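# Load six cart bottles into the fridge and close it

## Task

Move all six bottles from the cart into the refrigerator so each one stands upright, then close the refrigerator door completely. The task fails if a glass bottle drops any real distance, if the door is banged open or shut, or if the robot tips over or is left leaning. When finished, release the gripper and back the robot away.

## Robot and tools

ROBOT. A TidyBot++: a wheeled base (0.54 m long, 0.50 m wide, 0.38 m tall) on four driven casters, carrying one seven-joint arm with a two-finger gripper. The shoulder sits 0.12 m ahead of the base centre and 0.68 m above the floor. Arm segments are 0.42 m (upper arm), 0.31 m (forearm) and 0.31 m (wrist to hand point). The arm starts folded with the hand pointing down. Two cameras: base_camera is fixed on the front of the base about 0.34 m up, looking forward and down (644x364 images). wrist_camera rides on the hand and looks along it (644x476 fisheye).

FRAMES. Base frame: origin on the floor below the base centre, x forward, y left, z up, in metres. hand_pose and hand_target are reported in it. The hand point is midway between the finger pads; the hand's own z axis runs out along the fingers, and the fingers close along its y axis. The odometry frame is the base frame as it was at scene start. base_odometry counts wheel rotation only (wheel slip shows up as travel); its heading is in radians, left positive, between -3.142 and 3.142. base_tilt is in degrees, with forward and right positive.

TOOL move. Each call carries one action, built from any of base, joints, target, plus optional speeds; all named motions begin together.
- base: an object of relative offsets, measured from where the base is when the command begins. translate_m (metres, forward +, -2 to 2), strafe_m (metres, left +, -2 to 2), rotate_rad (radians, counter-clockwise seen from above +, -6.3 to 6.3). A base move is cut off after 14 s.
- joints: an object of absolute angle targets by name, in radians: joint_1_rad (any angle; positive turns the arm clockwise seen from above, opposite to heading), joint_2_rad (-2.249 to 2.249, shoulder, 0 is upright, positive leans forward), joint_3_rad (any), joint_4_rad (-2.579 to 2.579, elbow, 0 straight), joint_5_rad (any), joint_6_rad (-2.099 to 2.099, wrist), joint_7_rad (any; pointing down, positive is counter-clockwise from above, 1.57 opens fingers left/right). gripper_pos is an absolute fraction, 0 fully open to 1 fully closed; pad gap is roughly 85 x (1 - gripper_pos) mm. Unlimited joints go the short way round, so send turns of under half a revolution.
- target: one flat list of seven numbers [x, y, z, qw, qx, qy, qz], an absolute hand pose in the base frame (metres, then a unit quaternion). Alongside target, joints may contain gripper_pos only.
- speeds: caps for this action only: translate_m/strafe_m 0.05 to 0.5 m/s (give one of them for a combined drive), rotate_rad 0.1 to 1.57 rad/s, gripper_pos 0.234 to 0.993 per second.
- cameras: list of base_camera, wrist_camera or all; [] for no images.
- blocking: true (default) returns when everything has stopped; false returns in about half a second while motion continues. A later move overrides only the parts it names.
An unknown key makes the call invalid; an out-of-range value gets it refused. A refusal, or an unplanned stop (contact_stop, time_out, torque fault), cancels the rest of that reply's move, wait and finished_scene calls.

OTHER TOOLS. wait(seconds 0 to 10, cameras) returns state without commanding anything. stop(cameras) brakes every running motion. zoom_image(camera, region [x0, y0, x1, y1] in pixels, top-left origin, at most 504 by 504) enlarges part of that camera's latest image. read_manual(section "licences") gives licence text only. finished_scene(scene) ends the scene for good; the goal must hold with the robot released and clear.

RESULTS. move reports done or the worst status. base_status, joint_status and hand_status use: done, moving, off_target (stopped short, may still be pushing), stopped, contact_stop, time_out, not_followed, torque_fault, limit_stop_at_motor_heat. "pose unreachable" or "joint command not followed" (with "cause:") means a safety check withheld arm targets. hand_status is done within 10 mm and 2 degrees; most target moves finish off_target within about 3 cm. To correct, add (wanted position minus hand_pose) to the last target. To keep a loaded hand still, resend hand_target, not hand_pose. motor_effort is percent of motor maximum, with the peak of the last action in brackets. on_its_own lists uncommanded behaviour; "earlier move" shows a non-blocking move's progress; pictures names the image order. ARM HIT, MOTOR HOT and OVER-TEMPERATURE FAULT are warnings.

PRACTICAL NOTES. Held loads make the arm sag; correct from readings rather than commanding the angle currently read. When a held bottle touches a shelf, hand_pose stops descending even if targets go lower. The arm does not avoid furniture and keeps pushing when blocked; no check stops it hitting the base. Poses low, close and facing forward in front of the base tend to fail. A down-pointing hand reaches at most about 0.94 m high, only near the base.

AVOID. Releasing a glass bottle above a surface or while it moves; gripping hard on a bottle still resting on something; swinging a load fast; opening or closing the fridge door quickly (use low speeds); reaching far out or swinging the stretched arm sideways, or driving while the arm is caught high up, which can tip the robot; ramming into things, which can cause a torque fault (arm frozen 10 s). Holding loads outstretched heats motors. Finish with the gripper open and the base backed away.

Each tool is called after "Call:" as a command line: name --argument value for each argument, lists and objects as JSON in quotes; but a table of rows of numbers goes row by row, as --pt "numbers of a row", without its own name.

## Session

Call:
move

Scene clock: 0.00 s.
base_odometry: x=+0.000 y=+0.000 heading=+0.000
base_tilt: forward=+0.4 right=-0.4
base_status: not commanded
joint_positions: joint_1_rad=-0.034 joint_2_rad=-0.316 joint_3_rad=+3.139 joint_4_rad=-2.505 joint_5_rad=+0.038 joint_6_rad=-0.831 joint_7_rad=+1.575 gripper_pos=+0.000
joint_status: not commanded
motor_effort: joint_1_rad=+0 joint_2_rad=-3 joint_3_rad=+1 joint_4_rad=+12 joint_5_rad=+0 joint_6_rad=+1 joint_7_rad=+0
hand_pose: x=+0.2824 y=-0.0015 z=+0.5906 quat_wxyz=(+0.014, +0.998, +0.032, +0.061) (m; base frame)
hand_target: x=+0.2826 y=-0.0015 z=+0.5907 quat_wxyz=(+0.014, +0.998, +0.032, +0.061) (m; base frame)
hand_status: not commanded
pictures: base_camera, wrist_camera

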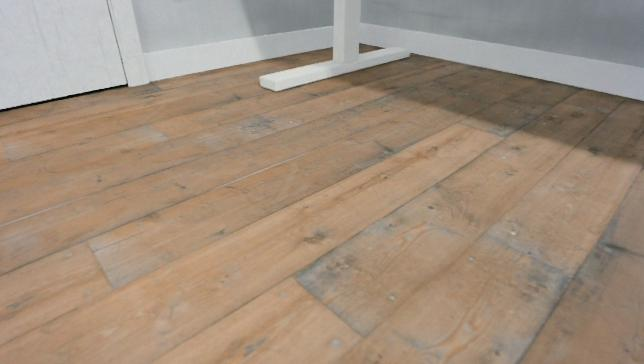

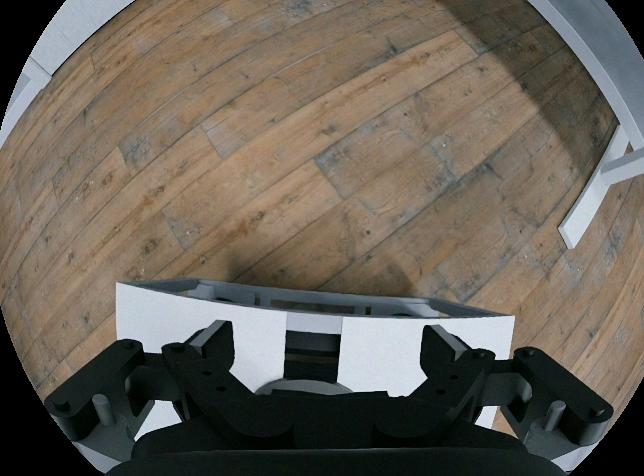

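Call:
move --joints '{"joint_6_rad": 0.35}' --cameras '["wrist_camera"]'

Call:
move --base '{"rotate_rad": 1.4}' --cameras '["wrist_camera"]'

Call:
move --base '{"rotate_rad": 1.4}' --cameras '["wrist_camera"]'

Call:
move --base '{"rotate_rad": 1.4}' --cameras '["wrist_camera"]'

Scene clock: 4.97 s.
move: done
base_odometry: x=+0.000 y=+0.000 heading=+0.000
base_tilt: forward=+0.4 right=-0.4
base_status: not commanded
joint_positions: joint_1_rad=-0.034 joint_2_rad=-0.316 joint_3_rad=+3.139 joint_4_rad=-2.505 joint_5_rad=+0.038 joint_6_rad=+0.300 joint_7_rad=+1.575 gripper_pos=+0.000
joint_status: all done
motor_effort: joint_1_rad=+1(1) joint_2_rad=-7(7) joint_3_rad=+1(1) joint_4_rad=+16(17) joint_5_rad=-1(1) joint_6_rad=+8(9) joint_7_rad=+0(1)
hand_pose: x=+0.5395 y=+0.0205 z=+0.8018 quat_wxyz=(-0.003, +0.810, +0.035, +0.586) (m; base frame)
hand_target: x=+0.5442 y=+0.0212 z=+0.8169 quat_wxyz=(-0.004, +0.795, +0.035, +0.606) (m; base frame)
hand_status: not commanded
pictures: wrist_camera
camera_calibration:
wrist_camera: T_world_to_cam=[[0.0331916, -0.995828, 0.0850037, -0.07102], [-0.301155, -0.0910627, -0.949217, 0.980143], [0.952997, 0.00590682, -0.302921, -0.138147], [0, 0, 0, 1]] pos_world=[0.429186, 0.0193468, 0.894558]

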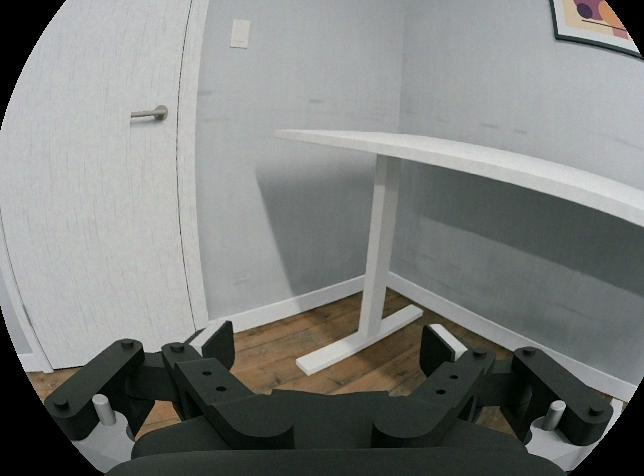

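Scene clock: 7.13 s.
move: done
base_odometry: x=+0.000 y=+0.000 heading=+1.400
base_tilt: forward=+0.3 right=-0.4
base_status: done
joint_positions: joint_1_rad=-0.035 joint_2_rad=-0.316 joint_3_rad=+3.139 joint_4_rad=-2.505 joint_5_rad=+0.038 joint_6_rad=+0.300 joint_7_rad=+1.575 gripper_pos=+0.000
joint_status: not commanded
motor_effort: joint_1_rad=+0(1) joint_2_rad=-7(8) joint_3_rad=+1(2) joint_4_rad=+16(17) joint_5_rad=+0(2) joint_6_rad=+9(9) joint_7_rad=+0(1)
hand_pose: x=+0.5395 y=+0.0207 z=+0.8018 quat_wxyz=(-0.003, +0.810, +0.035, +0.586) (m; base frame)
hand_target: x=+0.5442 y=+0.0212 z=+0.8169 quat_wxyz=(-0.004, +0.795, +0.035, +0.606) (m; base frame)
hand_status: not commanded
pictures: wrist_camera
camera_calibration:
wrist_camera: T_world_to_cam=[[0.0336281, -0.995802, 0.0851354, -0.0711593], [-0.300936, -0.091319, -0.949262, 0.980134], [0.953051, 0.0063016, -0.302743, -0.138315], [0, 0, 0, 1]] pos_world=[0.429172, 0.0195159, 0.894589]

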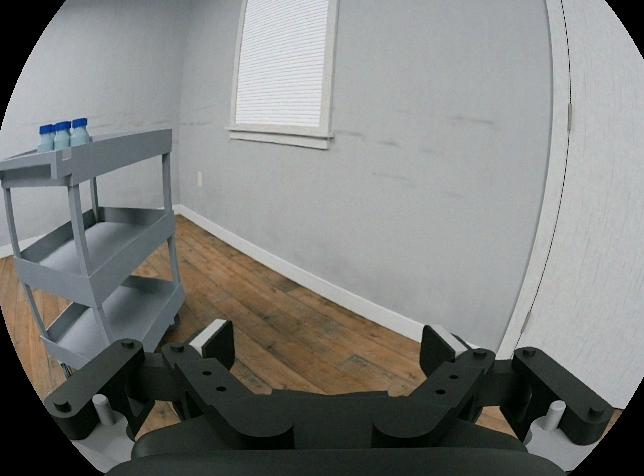

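Scene clock: 9.30 s.
move: done
base_odometry: x=+0.000 y=+0.000 heading=+2.799
base_tilt: forward=+0.3 right=-0.4
base_status: done
joint_positions: joint_1_rad=-0.035 joint_2_rad=-0.316 joint_3_rad=+3.138 joint_4_rad=-2.505 joint_5_rad=+0.038 joint_6_rad=+0.300 joint_7_rad=+1.575 gripper_pos=+0.000
joint_status: not commanded
motor_effort: joint_1_rad=+0(1) joint_2_rad=-7(8) joint_3_rad=+1(2) joint_4_rad=+15(17) joint_5_rad=-1(1) joint_6_rad=+9(9) joint_7_rad=+0(1)
hand_pose: x=+0.5395 y=+0.0208 z=+0.8018 quat_wxyz=(-0.003, +0.810, +0.035, +0.586) (m; base frame)
hand_target: x=+0.5442 y=+0.0212 z=+0.8169 quat_wxyz=(-0.004, +0.795, +0.035, +0.606) (m; base frame)
hand_status: not commanded
pictures: wrist_camera
camera_calibration:
wrist_camera: T_world_to_cam=[[0.0338472, -0.995788, 0.0852065, -0.0712331], [-0.300855, -0.0914527, -0.949275, 0.980129], [0.953069, 0.00649547, -0.302683, -0.138371], [0, 0, 0, 1]] pos_world=[0.429164, 0.0196011, 0.894598]

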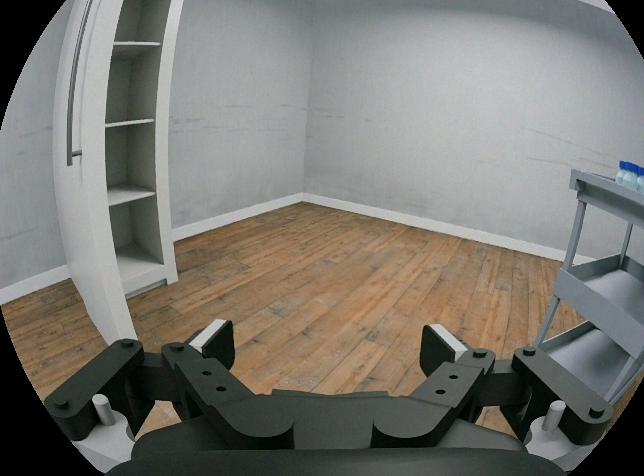

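Scene clock: 11.47 s.
move: done
base_odometry: x=+0.000 y=+0.000 heading=-2.084
base_tilt: forward=+0.4 right=-0.4
base_status: done
joint_positions: joint_1_rad=-0.035 joint_2_rad=-0.316 joint_3_rad=+3.138 joint_4_rad=-2.505 joint_5_rad=+0.038 joint_6_rad=+0.300 joint_7_rad=+1.575 gripper_pos=+0.000
joint_status: not commanded
motor_effort: joint_1_rad=+0(1) joint_2_rad=-7(8) joint_3_rad=+1(2) joint_4_rad=+16(17) joint_5_rad=-1(1) joint_6_rad=+8(9) joint_7_rad=+0(1)
hand_pose: x=+0.5395 y=+0.0209 z=+0.8019 quat_wxyz=(-0.003, +0.810, +0.035, +0.586) (m; base frame)
hand_target: x=+0.5442 y=+0.0212 z=+0.8169 quat_wxyz=(-0.004, +0.795, +0.035, +0.606) (m; base frame)
hand_status: not commanded
pictures: wrist_camera
camera_calibration:
wrist_camera: T_world_to_cam=[[0.0340353, -0.995777, 0.085267, -0.0712952], [-0.300719, -0.0915664, -0.949307, 0.980127], [0.953105, 0.00666846, -0.302566, -0.138483], [0, 0, 0, 1]] pos_world=[0.429158, 0.019676, 0.89462]

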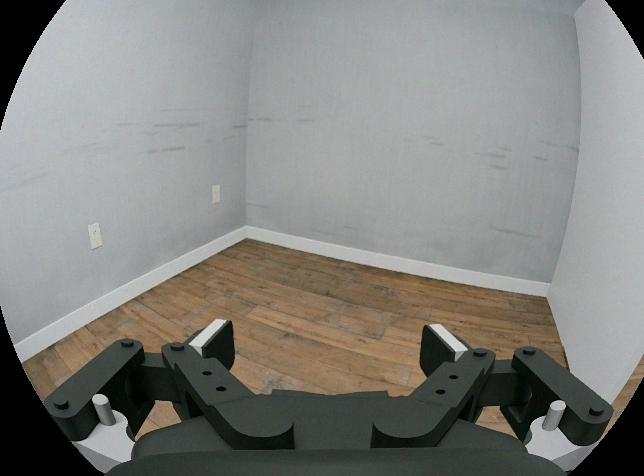

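Call:
move --base '{"rotate_rad": -0.9}' --cameras '["wrist_camera", "base_camera"]'

Call:
move --joints '{"joint_1_rad": 0, "joint_6_rad": 0.9}' --cameras '["wrist_camera"]'

Call:
move --base '{"rotate_rad": -1.0}' --cameras '["wrist_camera", "base_camera"]'

Scene clock: 15.20 s.
move: done
base_odometry: x=+0.000 y=+0.000 heading=-2.984
base_tilt: forward=+0.4 right=-0.4
base_status: done
joint_positions: joint_1_rad=-0.034 joint_2_rad=-0.316 joint_3_rad=+3.140 joint_4_rad=-2.505 joint_5_rad=+0.038 joint_6_rad=+0.300 joint_7_rad=+1.575 gripper_pos=+0.000
joint_status: not commanded
motor_effort: joint_1_rad=+0(1) joint_2_rad=-7(8) joint_3_rad=+1(3) joint_4_rad=+16(17) joint_5_rad=-1(1) joint_6_rad=+8(9) joint_7_rad=+0(1)
hand_pose: x=+0.5396 y=+0.0199 z=+0.8019 quat_wxyz=(-0.003, +0.810, +0.034, +0.586) (m; base frame)
hand_target: x=+0.5442 y=+0.0212 z=+0.8169 quat_wxyz=(-0.004, +0.795, +0.035, +0.606) (m; base frame)
hand_status: not commanded
pictures: base_camera, wrist_camera
camera_calibration:
wrist_camera: T_world_to_cam=[[0.0319139, -0.995903, 0.0846108, -0.0705952], [-0.300877, -0.0902998, -0.949378, 0.980205], [0.953129, 0.00484095, -0.302526, -0.138548], [0, 0, 0, 1]] pos_world=[0.429228, 0.0188771, 0.894644]

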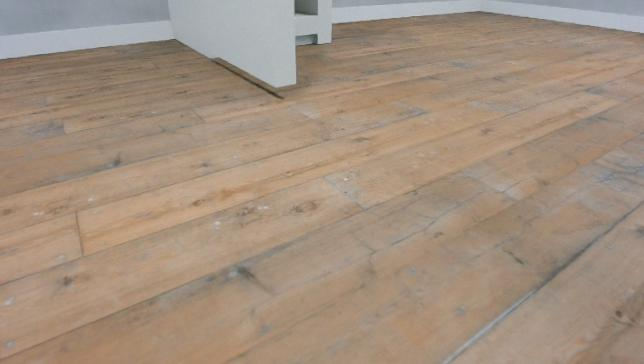

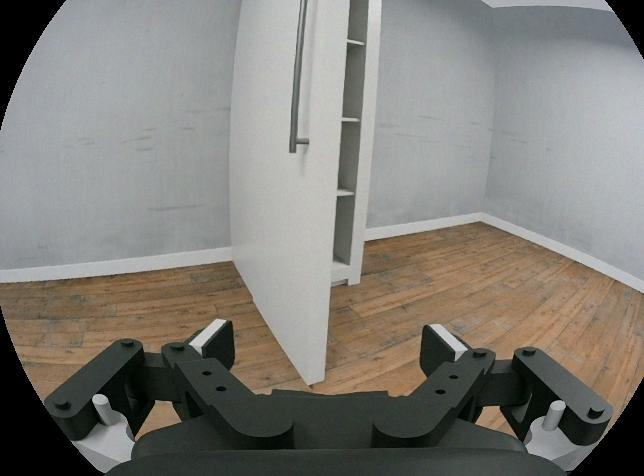

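Scene clock: 16.50 s.
move: done
base_odometry: x=+0.000 y=+0.000 heading=-2.984
base_tilt: forward=+0.4 right=-0.4
base_status: not commanded
joint_positions: joint_1_rad=-0.018 joint_2_rad=-0.316 joint_3_rad=+3.140 joint_4_rad=-2.506 joint_5_rad=+0.038 joint_6_rad=+0.849 joint_7_rad=+1.575 gripper_pos=+0.000
joint_status: all done
motor_effort: joint_1_rad=+0(1) joint_2_rad=-7(8) joint_3_rad=+1(2) joint_4_rad=+15(19) joint_5_rad=-1(1) joint_6_rad=+8(11) joint_7_rad=+0(1)
hand_pose: x=+0.5471 y=+0.0185 z=+0.9700 quat_wxyz=(-0.005, +0.621, +0.026, +0.783) (m; base frame)
hand_target: x=+0.5435 y=+0.0119 z=+0.9858 quat_wxyz=(+0.001, +0.601, +0.021, +0.799) (m; base frame)
hand_status: not commanded
pictures: wrist_camera
camera_calibration:
wrist_camera: T_world_to_cam=[[-0.00856957, -0.997949, 0.0634448, -0.0437384], [0.237592, -0.0636622, -0.969277, 0.866163], [0.971327, 0.00676766, 0.23765, -0.628815], [0, 0, 0, 1]] pos_world=[0.404617, 0.0157488, 0.991764]

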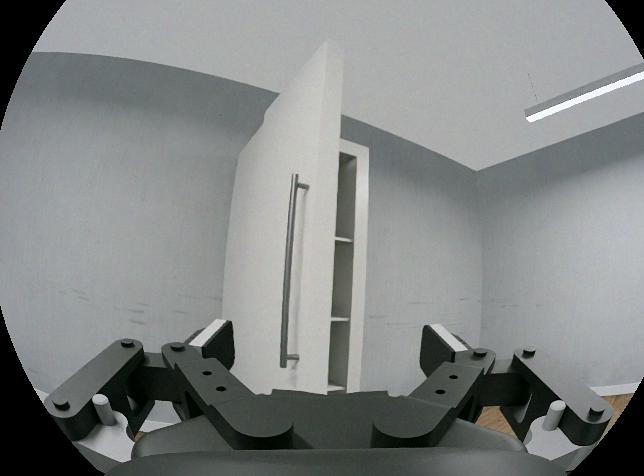

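Scene clock: 18.37 s.
move: done
base_odometry: x=+0.000 y=+0.000 heading=+2.300
base_tilt: forward=+0.4 right=-0.4
base_status: done
joint_positions: joint_1_rad=-0.012 joint_2_rad=-0.316 joint_3_rad=+3.141 joint_4_rad=-2.506 joint_5_rad=+0.038 joint_6_rad=+0.849 joint_7_rad=+1.575 gripper_pos=+0.000
joint_status: not commanded
motor_effort: joint_1_rad=+0(2) joint_2_rad=-7(8) joint_3_rad=+1(3) joint_4_rad=+16(17) joint_5_rad=+0(2) joint_6_rad=+9(9) joint_7_rad=+1(1)
hand_pose: x=+0.5472 y=+0.0161 z=+0.9701 quat_wxyz=(-0.003, +0.621, +0.025, +0.783) (m; base frame)
hand_target: x=+0.5435 y=+0.0119 z=+0.9858 quat_wxyz=(+0.001, +0.601, +0.021, +0.799) (m; base frame)
hand_status: not commanded
pictures: base_camera, wrist_camera
camera_calibration:
wrist_camera: T_world_to_cam=[[-0.0141882, -0.997891, 0.0633386, -0.0429956], [0.237347, -0.0648956, -0.969255, 0.866157], [0.971321, 0.00128121, 0.237767, -0.62892], [0, 0, 0, 1]] pos_world=[0.404694, 0.0141106, 0.991786]

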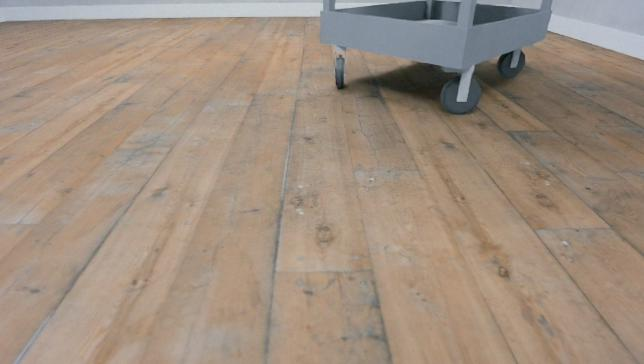

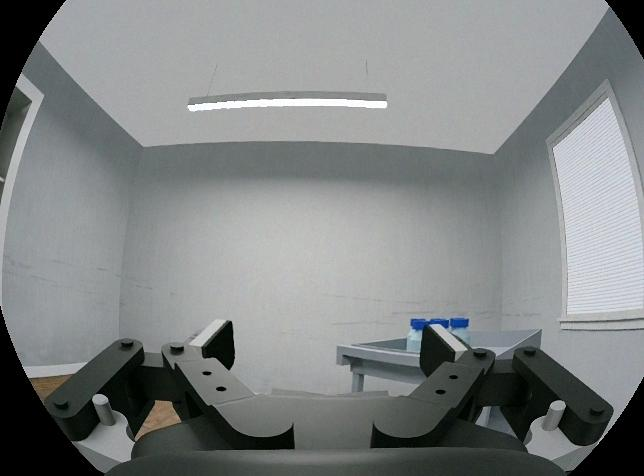

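Call:
move --base '{"translate_m": 0.68, "strafe_m": 0.22, "rotate_rad": -0.73}' --joints '{"joint_2_rad": -0.3, "joint_4_rad": -2.0, "joint_6_rad": -0.45}' --cameras '["wrist_camera", "base_camera"]'

Scene clock: 42.73 s.
move: done
base_odometry: x=-0.617 y=+0.361 heading=+1.569
base_tilt: forward=+0.4 right=-0.4
base_status: done
joint_positions: joint_1_rad=-0.010 joint_2_rad=-0.306 joint_3_rad=+3.138 joint_4_rad=-2.029 joint_5_rad=+0.038 joint_6_rad=-0.393 joint_7_rad=+1.575 gripper_pos=+0.000
joint_status: all done
motor_effort: joint_1_rad=+0(2) joint_2_rad=-9(11) joint_3_rad=+1(3) joint_4_rad=+18(20) joint_5_rad=+0(2) joint_6_rad=+8(11) joint_7_rad=+0(1)
hand_pose: x=+0.5692 y=+0.0030 z=+0.8741 quat_wxyz=(+0.013, +0.871, +0.020, +0.491) (m; base frame)
hand_target: x=+0.5669 y=-0.0026 z=+0.8730 quat_wxyz=(+0.016, +0.879, +0.014, +0.476) (m; base frame)
hand_status: not commanded
pictures: base_camera, wrist_camera
camera_calibration:
wrist_camera: T_world_to_cam=[[0.00594655, -0.995335, 0.0962924, -0.0899191], [-0.509597, -0.0858685, -0.856118, 1.09343], [0.860393, -0.0439794, -0.507731, 0.0874905], [0, 0, 0, 1]] pos_world=[0.482467, 0.00823937, 0.989185]

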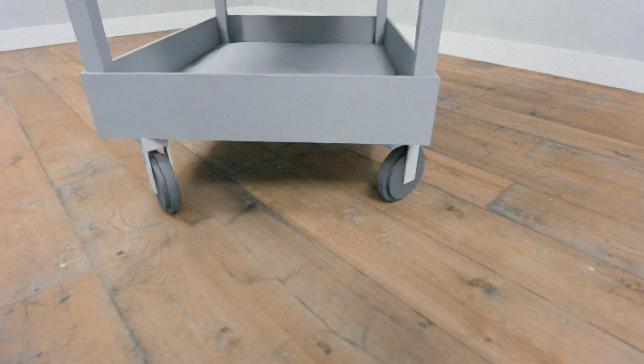

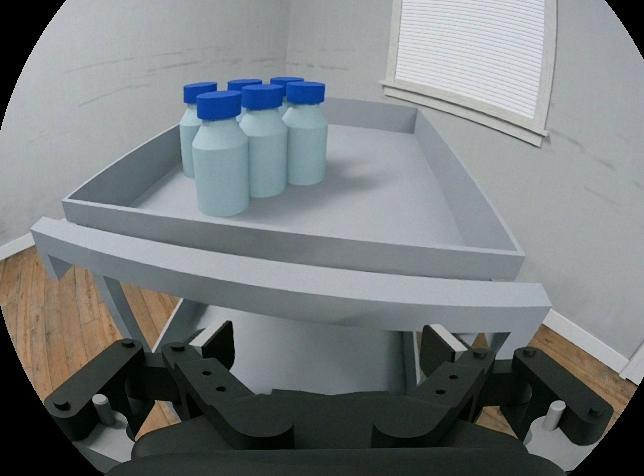

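Call:
move --base '{"strafe_m": 0.25}' --cameras '["wrist_camera"]'

Call:
zoom_image --camera "wrist_camera" --region '[220, 50, 420, 250]'

Scene clock: 47.23 s.
move: done
base_odometry: x=-0.867 y=+0.361 heading=+1.569
base_tilt: forward=+0.4 right=-0.4
base_status: done
joint_positions: joint_1_rad=-0.010 joint_2_rad=-0.306 joint_3_rad=+3.137 joint_4_rad=-2.029 joint_5_rad=+0.038 joint_6_rad=-0.394 joint_7_rad=+1.575 gripper_pos=+0.000
joint_status: not commanded
motor_effort: joint_1_rad=+0(2) joint_2_rad=-9(10) joint_3_rad=+1(3) joint_4_rad=+18(19) joint_5_rad=+0(1) joint_6_rad=+8(8) joint_7_rad=+0(1)
hand_pose: x=+0.5690 y=+0.0036 z=+0.8739 quat_wxyz=(+0.013, +0.871, +0.020, +0.490) (m; base frame)
hand_target: x=+0.5669 y=-0.0026 z=+0.8730 quat_wxyz=(+0.016, +0.879, +0.014, +0.476) (m; base frame)
hand_status: not commanded
pictures: wrist_camera
camera_calibration:
wrist_camera: T_world_to_cam=[[0.00724902, -0.995285, 0.0967187, -0.0903799], [-0.510271, -0.0868626, -0.855616, 1.09316], [0.859983, -0.0431504, -0.508495, 0.0884334], [0, 0, 0, 1]] pos_world=[0.482412, 0.00881693, 0.989035]

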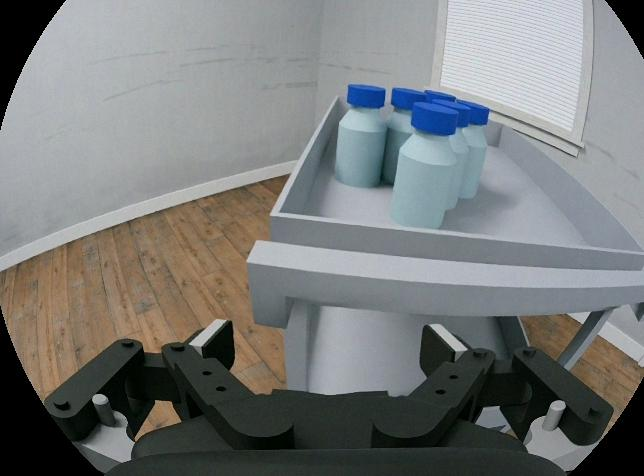

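Scaled by 2.520.

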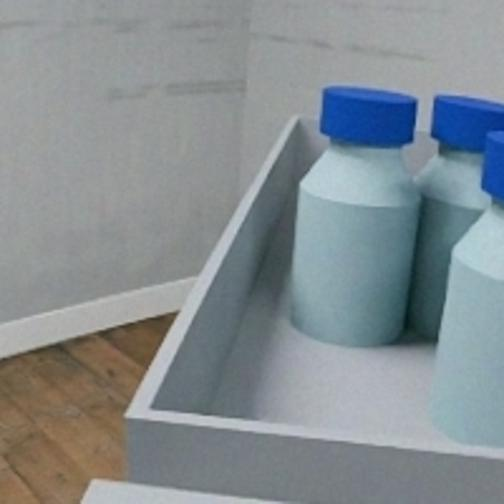

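Call:
move --base '{"strafe_m": -0.13}' --joints '{"joint_2_rad": -0.3, "joint_4_rad": -1.6, "joint_6_rad": -1.2}' --cameras '["wrist_camera"]'

Call:
move --base '{"translate_m": 0.18}' --cameras '["wrist_camera", "base_camera"]'

Scene clock: 85.67 s.
move: done
base_odometry: x=-0.737 y=+0.361 heading=+1.569
base_tilt: forward=+0.3 right=-0.4
base_status: done
joint_positions: joint_1_rad=-0.010 joint_2_rad=-0.305 joint_3_rad=+3.139 joint_4_rad=-1.627 joint_5_rad=+0.038 joint_6_rad=-1.144 joint_7_rad=+1.575 gripper_pos=+0.000
joint_status: all done
motor_effort: joint_1_rad=+0(1) joint_2_rad=-8(11) joint_3_rad=+1(3) joint_4_rad=+17(19) joint_5_rad=+0(1) joint_6_rad=+6(8) joint_7_rad=+0(1)
hand_pose: x=+0.4919 y=-0.0046 z=+0.9177 quat_wxyz=(+0.018, +0.943, +0.010, +0.331) (m; base frame)
hand_target: x=+0.4838 y=-0.0087 z=+0.9187 quat_wxyz=(+0.020, +0.949, +0.004, +0.315) (m; base frame)
hand_status: not commanded
pictures: wrist_camera
camera_calibration:
wrist_camera: T_world_to_cam=[[0.0105305, -0.995291, 0.0963557, -0.103551], [-0.774462, -0.0690729, -0.628838, 1.01248], [0.632533, -0.0680018, -0.771543, 0.529784], [0, 0, 0, 1]] pos_world=[0.450116, 0.00289769, 1.05542]

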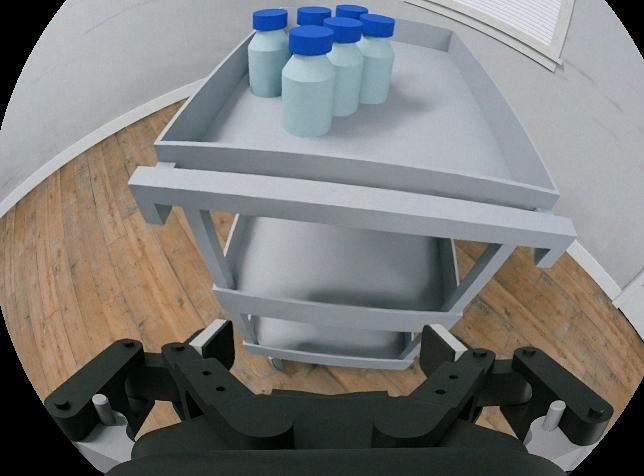

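Scene clock: 87.23 s.
move: done
base_odometry: x=-0.737 y=+0.541 heading=+1.569
base_tilt: forward=+0.4 right=-0.4
base_status: done
joint_positions: joint_1_rad=-0.010 joint_2_rad=-0.295 joint_3_rad=+3.139 joint_4_rad=-1.626 joint_5_rad=+0.038 joint_6_rad=-1.149 joint_7_rad=+1.575 gripper_pos=+0.000
joint_status: not commanded
motor_effort: joint_1_rad=+0(1) joint_2_rad=-8(11) joint_3_rad=+1(2) joint_4_rad=+17(18) joint_5_rad=+0(1) joint_6_rad=+6(6) joint_7_rad=+0(1)
hand_pose: x=+0.4932 y=-0.0046 z=+0.9135 quat_wxyz=(+0.018, +0.946, +0.010, +0.325) (m; base frame)
hand_target: x=+0.4838 y=-0.0087 z=+0.9187 quat_wxyz=(+0.020, +0.949, +0.004, +0.315) (m; base frame)
hand_status: not commanded
pictures: base_camera, wrist_camera
camera_calibration:
wrist_camera: T_world_to_cam=[[0.0116711, -0.995284, 0.0963039, -0.103695], [-0.783043, -0.0689926, -0.618129, 1.0053], [0.621858, -0.0681959, -0.780155, 0.538928], [0, 0, 0, 1]] pos_world=[0.453265, 0.00290449, 1.05184]

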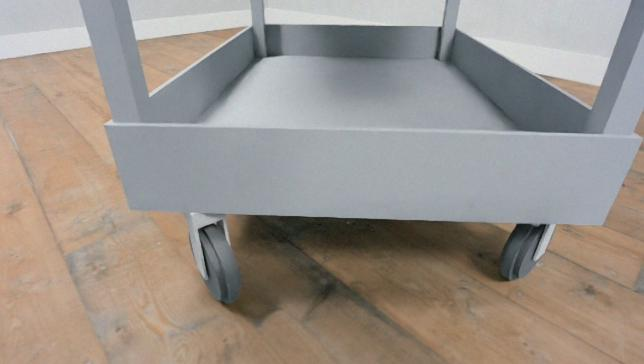

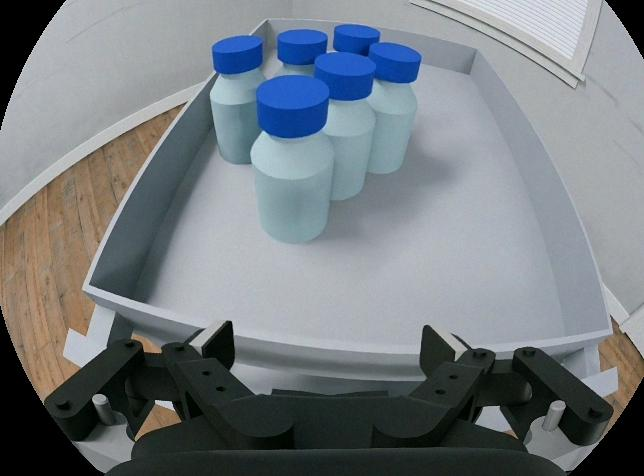

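Call:
zoom_image --camera "wrist_camera" --region '[190, 0, 450, 260]'

Scaled by 1.938.

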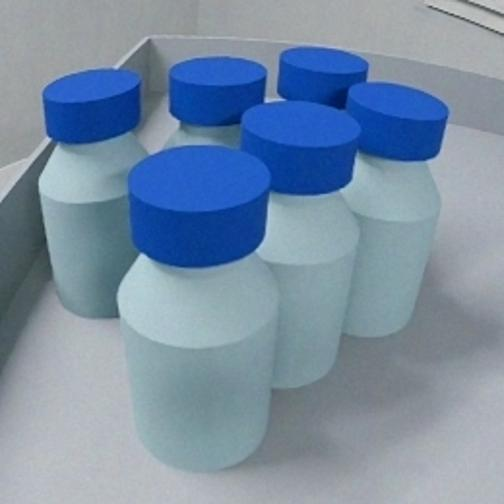

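Call:
move --base '{"translate_m": -0.35}' --cameras '[]'

Call:
move --base '{"rotate_rad": 2.1}' --joints '{"joint_2_rad": -0.3, "joint_4_rad": -2.0, "joint_6_rad": 0.3}' --cameras '["wrist_camera", "base_camera"]'

Scene clock: 106.00 s.
move: done
base_odometry: x=-0.737 y=+0.191 heading=+1.570
base_tilt: forward=+0.3 right=-0.4
base_status: done
joint_positions: joint_1_rad=-0.010 joint_2_rad=-0.303 joint_3_rad=+3.139 joint_4_rad=-1.626 joint_5_rad=+0.038 joint_6_rad=-1.153 joint_7_rad=+1.575 gripper_pos=+0.000
joint_status: not commanded
motor_effort: joint_1_rad=+0(2) joint_2_rad=-8(12) joint_3_rad=+1(3) joint_4_rad=+17(18) joint_5_rad=+0(1) joint_6_rad=+6(6) joint_7_rad=+0(1)
hand_pose: x=+0.4905 y=-0.0048 z=+0.9160 quat_wxyz=(+0.018, +0.945, +0.009, +0.327) (m; base frame)
hand_target: x=+0.4838 y=-0.0087 z=+0.9187 quat_wxyz=(+0.020, +0.949, +0.004, +0.315) (m; base frame)
hand_status: not commanded
pictures: none
No camera images: "cameras" was empty.

Scene clock: 108.63 s.
move: done
base_odometry: x=-0.737 y=+0.191 heading=-2.614
base_tilt: forward=+0.4 right=-0.4
base_status: done
joint_positions: joint_1_rad=-0.009 joint_2_rad=-0.303 joint_3_rad=+3.138 joint_4_rad=-1.980 joint_5_rad=+0.038 joint_6_rad=+0.246 joint_7_rad=+1.575 gripper_pos=+0.000
joint_status: all done
motor_effort: joint_1_rad=+0(2) joint_2_rad=-10(13) joint_3_rad=+1(3) joint_4_rad=+19(20) joint_5_rad=-1(1) joint_6_rad=+9(10) joint_7_rad=+0(1)
hand_pose: x=+0.6142 y=+0.0112 z=+1.0934 quat_wxyz=(+0.008, +0.656, +0.022, +0.755) (m; base frame)
hand_target: x=+0.6131 y=+0.0064 z=+1.0961 quat_wxyz=(+0.011, +0.644, +0.018, +0.765) (m; base frame)
hand_status: not commanded
pictures: base_camera, wrist_camera
camera_calibration:
wrist_camera: T_world_to_cam=[[-0.0295282, -0.996722, 0.0753208, -0.0584415], [0.148614, -0.0788939, -0.985743, 1.04219], [0.988454, -0.0179135, 0.150457, -0.638224], [0, 0, 0, 1]] pos_world=[0.474245, 0.0125397, 1.12776]

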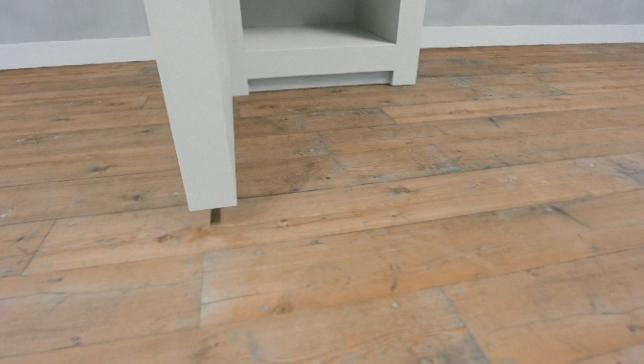

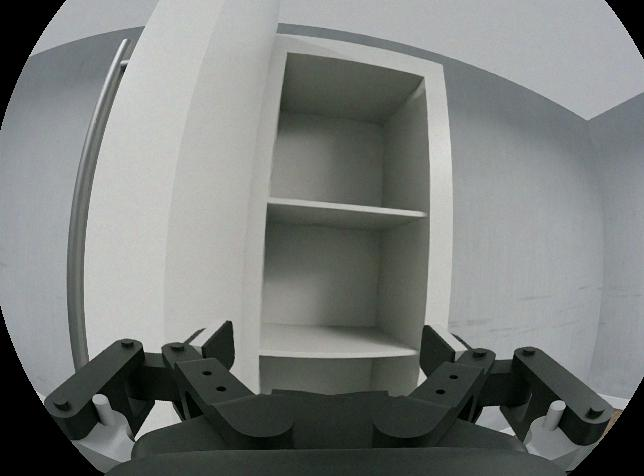

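Call:
move --base '{"translate_m": 0.33, "strafe_m": -0.325, "rotate_rad": -2.535}' --joints '{"joint_1_rad": 0.0, "joint_2_rad": 0.082, "joint_3_rad": 3.1416, "joint_4_rad": -1.834, "joint_5_rad": 0.0, "joint_6_rad": 0.086, "joint_7_rad": 1.5708, "gripper_pos": 0.15}' --cameras '["wrist_camera"]'

Scene clock: 146.37 s.
move: done
base_odometry: x=-1.186 y=+0.306 heading=+1.135
base_tilt: forward=+0.4 right=-0.4
base_status: done
joint_positions: joint_1_rad=+0.003 joint_2_rad=+0.089 joint_3_rad=+3.147 joint_4_rad=-1.858 joint_5_rad=+0.038 joint_6_rad=+0.142 joint_7_rad=+1.575 gripper_pos=+0.152
joint_status: all done
motor_effort: joint_1_rad=+0(4) joint_2_rad=-22(26) joint_3_rad=+1(5) joint_4_rad=+19(20) joint_5_rad=-1(1) joint_6_rad=+9(10) joint_7_rad=+0(2)
hand_pose: x=+0.7516 y=-0.0019 z=+0.9135 quat_wxyz=(+0.013, +0.785, +0.015, +0.620) (m; base frame)
hand_target: x=+0.7502 y=+0.0013 z=+0.9150 quat_wxyz=(+0.000, +0.793, +0.000, +0.610) (m; base frame)
hand_status: not commanded
pictures: wrist_camera
camera_calibration:
wrist_camera: T_world_to_cam=[[-0.0240091, -0.995956, 0.0865805, -0.0682419], [-0.223349, -0.0790727, -0.971526, 1.10993], [0.974443, -0.0426631, -0.220547, -0.397776], [0, 0, 0, 1]] pos_world=[0.633873, 0.0028289, 0.996507]

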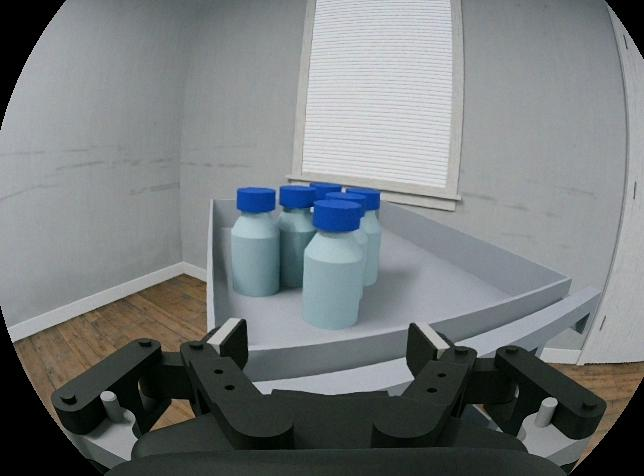

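Call:
move --base '{"translate_m": 0.235, "strafe_m": -0.011}' --speeds '{"translate_m": 0.2}' --cameras '["wrist_camera"]'

Scene clock: 158.37 s.
move: done
base_odometry: x=-1.077 y=+0.514 heading=+1.134
base_tilt: forward=+0.4 right=-0.4
base_status: done
joint_positions: joint_1_rad=+0.003 joint_2_rad=+0.088 joint_3_rad=+3.147 joint_4_rad=-1.857 joint_5_rad=+0.038 joint_6_rad=+0.141 joint_7_rad=+1.575 gripper_pos=+0.152
joint_status: not commanded
motor_effort: joint_1_rad=+0(1) joint_2_rad=-22(24) joint_3_rad=+1(2) joint_4_rad=+18(19) joint_5_rad=-1(1) joint_6_rad=+9(9) joint_7_rad=+1(1)
hand_pose: x=+0.7516 y=-0.0019 z=+0.9136 quat_wxyz=(+0.013, +0.785, +0.015, +0.620) (m; base frame)
hand_target: x=+0.7502 y=+0.0013 z=+0.9150 quat_wxyz=(+0.000, +0.793, +0.000, +0.610) (m; base frame)
hand_status: not commanded
pictures: wrist_camera
camera_calibration:
wrist_camera: T_world_to_cam=[[-0.0240206, -0.995954, 0.0865971, -0.0682726], [-0.223612, -0.0790748, -0.971465, 1.11019], [0.974382, -0.0426993, -0.220808, -0.397415], [0, 0, 0, 1]] pos_world=[0.633847, 0.00282246, 0.996673]

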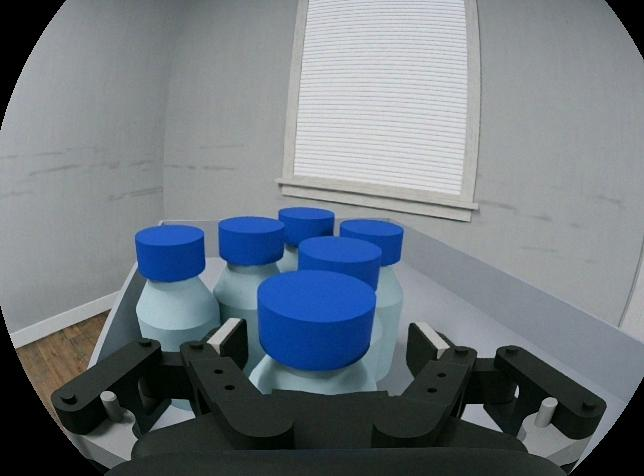

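Call:
move --base '{"translate_m": 0.02, "strafe_m": 0.005}' --speeds '{"translate_m": 0.1}' --cameras '[]'

Call:
move --joints '{"gripper_pos": 0.6}' --speeds '{"gripper_pos": 0.234}' --cameras '["wrist_camera"]'

Scene clock: 163.17 s.
move: done
base_odometry: x=-1.073 y=+0.535 heading=+1.134
base_tilt: forward=+0.4 right=-0.4
base_status: done
joint_positions: joint_1_rad=+0.003 joint_2_rad=+0.091 joint_3_rad=+3.147 joint_4_rad=-1.856 joint_5_rad=+0.038 joint_6_rad=+0.141 joint_7_rad=+1.575 gripper_pos=+0.152
joint_status: not commanded
motor_effort: joint_1_rad=+0(1) joint_2_rad=-22(25) joint_3_rad=+0(2) joint_4_rad=+18(19) joint_5_rad=+0(1) joint_6_rad=+9(9) joint_7_rad=+1(1)
hand_pose: x=+0.7524 y=-0.0019 z=+0.9121 quat_wxyz=(+0.013, +0.785, +0.015, +0.619) (m; base frame)
hand_target: x=+0.7502 y=+0.0013 z=+0.9150 quat_wxyz=(+0.000, +0.793, +0.000, +0.610) (m; base frame)
hand_status: not commanded
pictures: none
No camera images: "cameras" was empty.

Scene clock: 165.40 s.
move: off_target
base_odometry: x=-1.073 y=+0.535 heading=+1.134
base_tilt: forward=+0.4 right=-0.4
base_status: not commanded
joint_positions: joint_1_rad=+0.003 joint_2_rad=+0.091 joint_3_rad=+3.144 joint_4_rad=-1.856 joint_5_rad=+0.038 joint_6_rad=+0.140 joint_7_rad=+1.575 gripper_pos=+0.419
joint_status: gripper_pos off_target (ended at +0.419, target +0.600)
motor_effort: joint_1_rad=+1(3) joint_2_rad=-19(22) joint_3_rad=+2(3) joint_4_rad=+17(19) joint_5_rad=+0(1) joint_6_rad=+8(9) joint_7_rad=+1(1)
hand_pose: x=+0.7524 y=-0.0002 z=+0.9121 quat_wxyz=(+0.012, +0.785, +0.016, +0.619) (m; base frame)
hand_target: x=+0.7502 y=+0.0013 z=+0.9150 quat_wxyz=(+0.000, +0.793, +0.000, +0.610) (m; base frame)
hand_status: not commanded
pictures: wrist_camera
camera_calibration:
wrist_camera: T_world_to_cam=[[-0.0211666, -0.996033, 0.086432, -0.0685037], [-0.225844, -0.0794532, -0.970918, 1.11026], [0.973934, -0.0400711, -0.223266, -0.395869], [0, 0, 0, 1]] pos_world=[0.634845, 0.00411874, 0.995506]

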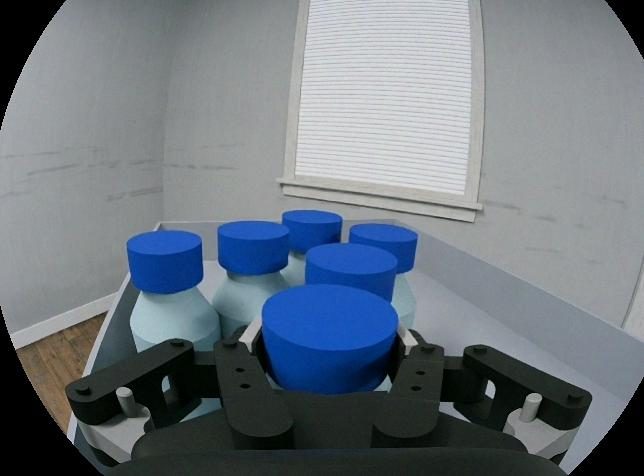

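Call:
move --joints '{"joint_2_rad": 0.06, "joint_4_rad": -1.757, "joint_6_rad": -0.012}' --cameras '["wrist_camera"]'

Scene clock: 170.47 s.
move: done
base_odometry: x=-1.073 y=+0.535 heading=+1.134
base_tilt: forward=+0.4 right=-0.4
base_status: not commanded
joint_positions: joint_1_rad=+0.003 joint_2_rad=+0.091 joint_3_rad=+3.143 joint_4_rad=-1.800 joint_5_rad=+0.038 joint_6_rad=+0.034 joint_7_rad=+1.575 gripper_pos=+0.419
joint_status: all done
motor_effort: joint_1_rad=+1(2) joint_2_rad=-23(24) joint_3_rad=+2(3) joint_4_rad=+19(21) joint_5_rad=+0(1) joint_6_rad=+10(11) joint_7_rad=+1(1)
hand_pose: x=+0.7543 y=-0.0008 z=+0.9137 quat_wxyz=(+0.013, +0.801, +0.016, +0.599) (m; base frame)
hand_target: x=+0.7501 y=+0.0013 z=+0.9457 quat_wxyz=(+0.000, +0.792, +0.000, +0.610) (m; base frame)
hand_status: not commanded
pictures: wrist_camera
camera_calibration:
wrist_camera: T_world_to_cam=[[-0.0194882, -0.995886, 0.0884938, -0.0723266], [-0.27422, -0.0797924, -0.958351, 1.13719], [0.96147, -0.0429433, -0.271537, -0.343948], [0, 0, 0, 1]] pos_world=[0.641127, 0.00394005, 1.00284]

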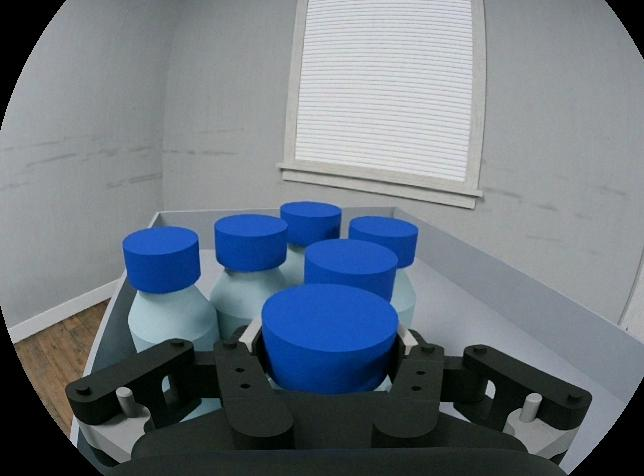

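Call:
move --joints '{"joint_2_rad": 0.01, "joint_4_rad": -1.56, "joint_6_rad": -0.234}' --cameras '["wrist_camera"]'

Scene clock: 174.53 s.
move: done
base_odometry: x=-1.073 y=+0.535 heading=+1.134
base_tilt: forward=+0.4 right=-0.4
base_status: not commanded
joint_positions: joint_1_rad=+0.003 joint_2_rad=+0.069 joint_3_rad=+3.143 joint_4_rad=-1.616 joint_5_rad=+0.038 joint_6_rad=-0.198 joint_7_rad=+1.575 gripper_pos=+0.419
joint_status: all done
motor_effort: joint_1_rad=+0(2) joint_2_rad=-27(29) joint_3_rad=+1(2) joint_4_rad=+23(25) joint_5_rad=+0(1) joint_6_rad=+13(14) joint_7_rad=+1(1)
hand_pose: x=+0.7565 y=-0.0036 z=+0.9703 quat_wxyz=(+0.016, +0.808, +0.013, +0.589) (m; base frame)
hand_target: x=+0.7404 y=+0.0013 z=+1.0309 quat_wxyz=(+0.000, +0.785, +0.000, +0.620) (m; base frame)
hand_status: not commanded
pictures: wrist_camera
camera_calibration:
wrist_camera: T_world_to_cam=[[-0.0258122, -0.995532, 0.0908278, -0.0775092], [-0.299028, -0.0790087, -0.950968, 1.20337], [0.953895, -0.0517067, -0.295653, -0.301671], [0, 0, 0, 1]] pos_world=[0.645602, 0.00231512, 1.06221]

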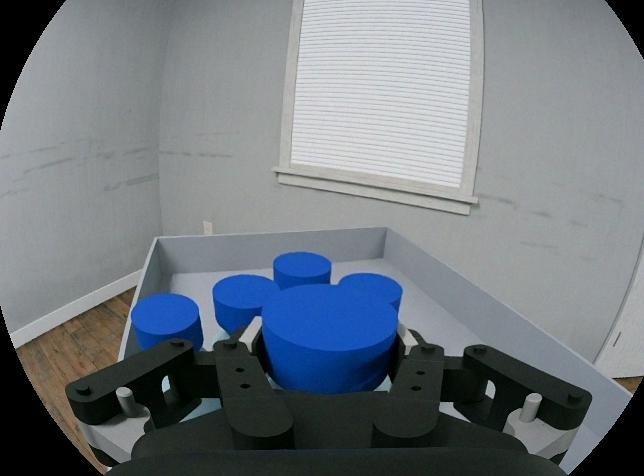

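Call:
move --joints '{"joint_2_rad": -0.032, "joint_4_rad": -1.358, "joint_6_rad": -0.405}' --cameras '["wrist_camera"]'

Scene clock: 179.20 s.
move: done
base_odometry: x=-1.073 y=+0.535 heading=+1.134
base_tilt: forward=+0.4 right=-0.4
base_status: not commanded
joint_positions: joint_1_rad=+0.003 joint_2_rad=+0.020 joint_3_rad=+3.143 joint_4_rad=-1.412 joint_5_rad=+0.038 joint_6_rad=-0.370 joint_7_rad=+1.575 gripper_pos=+0.419
joint_status: all done
motor_effort: joint_1_rad=+0(1) joint_2_rad=-25(29) joint_3_rad=+1(1) joint_4_rad=+23(25) joint_5_rad=+0(1) joint_6_rad=+13(14) joint_7_rad=-1(1)
hand_pose: x=+0.7417 y=-0.0055 z=+1.0752 quat_wxyz=(+0.019, +0.783, +0.010, +0.621) (m; base frame)
hand_target: x=+0.7178 y=+0.0013 z=+1.1289 quat_wxyz=(+0.000, +0.761, +0.000, +0.648) (m; base frame)
hand_status: not commanded
pictures: wrist_camera
camera_calibration:
wrist_camera: T_world_to_cam=[[-0.0396709, -0.995301, 0.0883291, -0.0763678], [-0.220803, -0.0774813, -0.972236, 1.26349], [0.974511, -0.0580728, -0.216692, -0.356845], [0, 0, 0, 1]] pos_world=[0.623701, 0.00116464, 1.15783]

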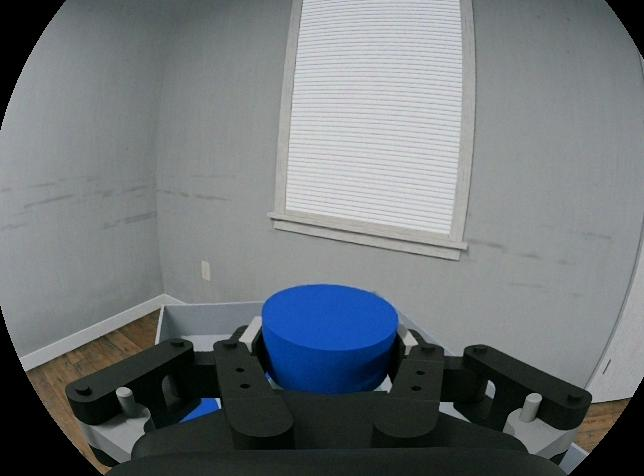

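Call:
move --base '{"translate_m": -0.35}' --speeds '{"translate_m": 0.3}' --cameras '["wrist_camera"]'

Call:
move --base '{"rotate_rad": 2.634}' --speeds '{"rotate_rad": 0.8}' --cameras '["wrist_camera", "base_camera"]'

Scene clock: 187.07 s.
move: done
base_odometry: x=-1.221 y=+0.217 heading=+1.134
base_tilt: forward=+0.4 right=-0.4
base_status: done
joint_positions: joint_1_rad=+0.003 joint_2_rad=+0.011 joint_3_rad=+3.143 joint_4_rad=-1.412 joint_5_rad=+0.038 joint_6_rad=-0.374 joint_7_rad=+1.575 gripper_pos=+0.419
joint_status: not commanded
motor_effort: joint_1_rad=+0(1) joint_2_rad=-24(31) joint_3_rad=+1(2) joint_4_rad=+23(25) joint_5_rad=+0(1) joint_6_rad=+13(14) joint_7_rad=+0(1)
hand_pose: x=+0.7381 y=-0.0055 z=+1.0791 quat_wxyz=(+0.019, +0.782, +0.009, +0.623) (m; base frame)
hand_target: x=+0.7178 y=+0.0013 z=+1.1289 quat_wxyz=(+0.000, +0.761, +0.000, +0.648) (m; base frame)
hand_status: not commanded
pictures: wrist_camera
camera_calibration:
wrist_camera: T_world_to_cam=[[-0.0402194, -0.995295, 0.0881474, -0.0763037], [-0.216809, -0.077424, -0.973139, 1.26449], [0.975385, -0.0582502, -0.212675, -0.357523], [0, 0, 0, 1]] pos_world=[0.619806, 0.00113122, 1.16121]

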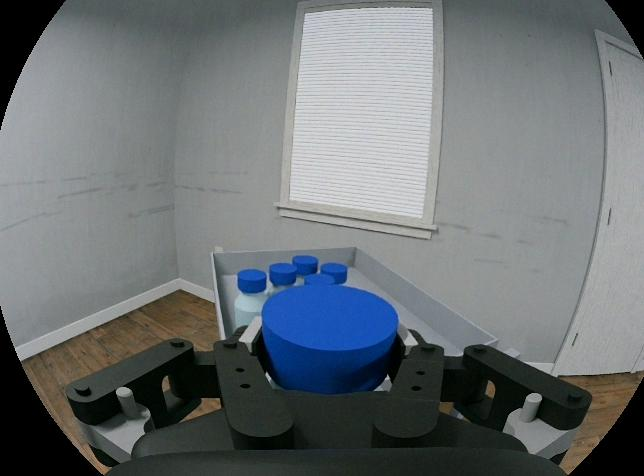

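Scene clock: 191.20 s.
move: done
base_odometry: x=-1.221 y=+0.217 heading=-2.515
base_tilt: forward=+0.3 right=-0.4
base_status: done
joint_positions: joint_1_rad=-0.002 joint_2_rad=+0.011 joint_3_rad=+3.138 joint_4_rad=-1.412 joint_5_rad=+0.038 joint_6_rad=-0.374 joint_7_rad=+1.575 gripper_pos=+0.419
joint_status: not commanded
motor_effort: joint_1_rad=+0(3) joint_2_rad=-25(26) joint_3_rad=+1(4) joint_4_rad=+23(24) joint_5_rad=-1(1) joint_6_rad=+13(14) joint_7_rad=+0(1)
hand_pose: x=+0.7381 y=+0.0005 z=+1.0791 quat_wxyz=(+0.016, +0.782, +0.013, +0.623) (m; base frame)
hand_target: x=+0.7178 y=+0.0013 z=+1.1289 quat_wxyz=(+0.000, +0.761, +0.000, +0.648) (m; base frame)
hand_status: not commanded
pictures: base_camera, wrist_camera
camera_calibration:
wrist_camera: T_world_to_cam=[[-0.0303869, -0.995649, 0.0880888, -0.0774379], [-0.216093, -0.0795014, -0.973131, 1.2644], [0.9759, -0.0486059, -0.212737, -0.357449], [0, 0, 0, 1]] pos_world=[0.619709, 0.00604623, 1.1612]

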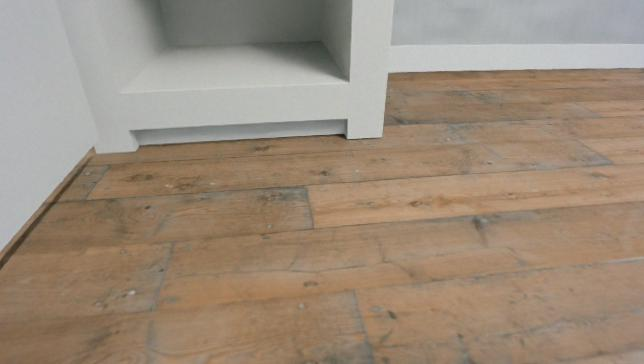

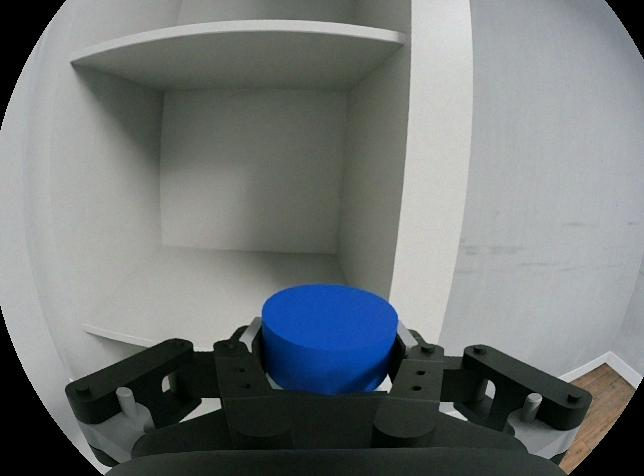

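Call:
move --base '{"rotate_rad": 0.087}' --speeds '{"rotate_rad": 0.5}' --cameras '["wrist_camera", "base_camera"]'

Scene clock: 215.73 s.
move: done
base_odometry: x=-1.221 y=+0.217 heading=-2.429
base_tilt: forward=+0.4 right=-0.4
base_status: done
joint_positions: joint_1_rad=-0.007 joint_2_rad=+0.011 joint_3_rad=+3.136 joint_4_rad=-1.412 joint_5_rad=+0.038 joint_6_rad=-0.374 joint_7_rad=+1.575 gripper_pos=+0.419
joint_status: not commanded
motor_effort: joint_1_rad=+1(4) joint_2_rad=-25(25) joint_3_rad=+1(5) joint_4_rad=+24(24) joint_5_rad=+0(1) joint_6_rad=+13(13) joint_7_rad=+0(1)
hand_pose: x=+0.7380 y=+0.0048 z=+1.0791 quat_wxyz=(+0.014, +0.782, +0.016, +0.623) (m; base frame)
hand_target: x=+0.7178 y=+0.0013 z=+1.1289 quat_wxyz=(+0.000, +0.761, +0.000, +0.648) (m; base frame)
hand_status: not commanded
pictures: base_camera, wrist_camera
camera_calibration:
wrist_camera: T_world_to_cam=[[-0.023526, -0.995879, 0.0875905, -0.0777137], [-0.215547, -0.0805012, -0.97317, 1.26437], [0.97621, -0.0417747, -0.212764, -0.357438], [0, 0, 0, 1]] pos_world=[0.619636, 0.009458, 1.1612]

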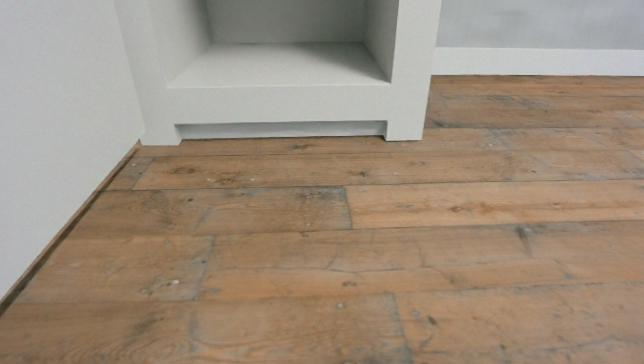

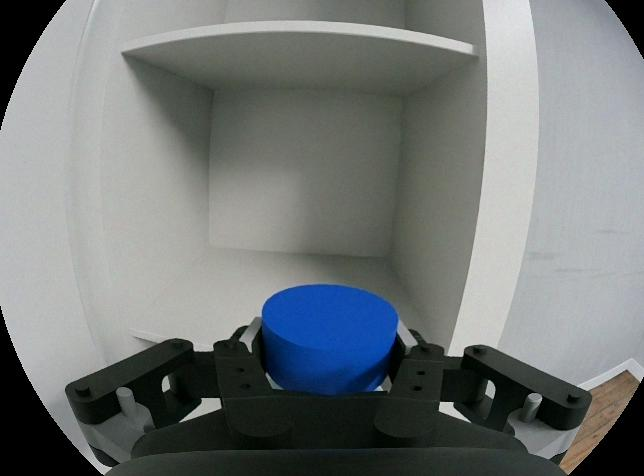

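Call:
move --base '{"translate_m": 0.3, "strafe_m": -0.055}' --speeds '{"translate_m": 0.25}' --cameras '["wrist_camera", "base_camera"]'

Scene clock: 231.23 s.
move: done
base_odometry: x=-1.484 y=+0.063 heading=-2.428
base_tilt: forward=+0.4 right=-0.4
base_status: done
joint_positions: joint_1_rad=-0.007 joint_2_rad=+0.010 joint_3_rad=+3.136 joint_4_rad=-1.411 joint_5_rad=+0.038 joint_6_rad=-0.375 joint_7_rad=+1.575 gripper_pos=+0.419
joint_status: not commanded
motor_effort: joint_1_rad=+0(1) joint_2_rad=-25(29) joint_3_rad=+1(2) joint_4_rad=+23(25) joint_5_rad=+0(1) joint_6_rad=+13(14) joint_7_rad=+0(1)
hand_pose: x=+0.7373 y=+0.0048 z=+1.0799 quat_wxyz=(+0.014, +0.782, +0.016, +0.623) (m; base frame)
hand_target: x=+0.7178 y=+0.0013 z=+1.1289 quat_wxyz=(+0.000, +0.761, +0.000, +0.648) (m; base frame)
hand_status: not commanded
pictures: base_camera, wrist_camera
camera_calibration:
wrist_camera: T_world_to_cam=[[-0.0236313, -0.995878, 0.0875654, -0.0777113], [-0.214781, -0.0804871, -0.97334, 1.26461], [0.976376, -0.0418087, -0.211994, -0.357534], [0, 0, 0, 1]] pos_world=[0.618865, 0.0094458, 1.1619]

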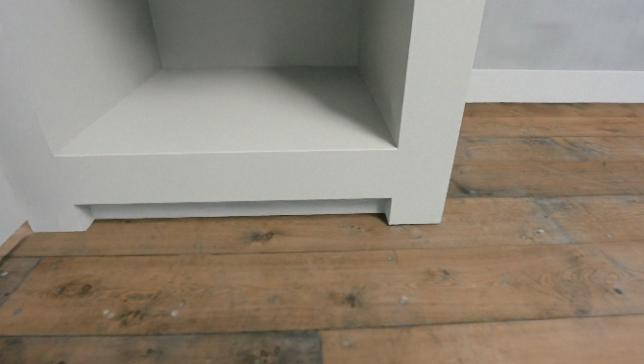

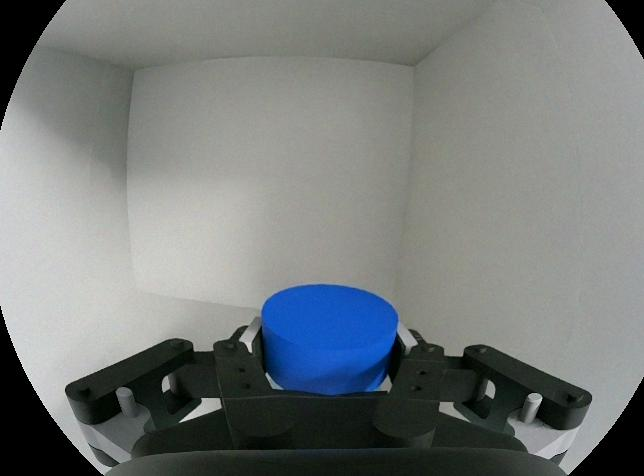

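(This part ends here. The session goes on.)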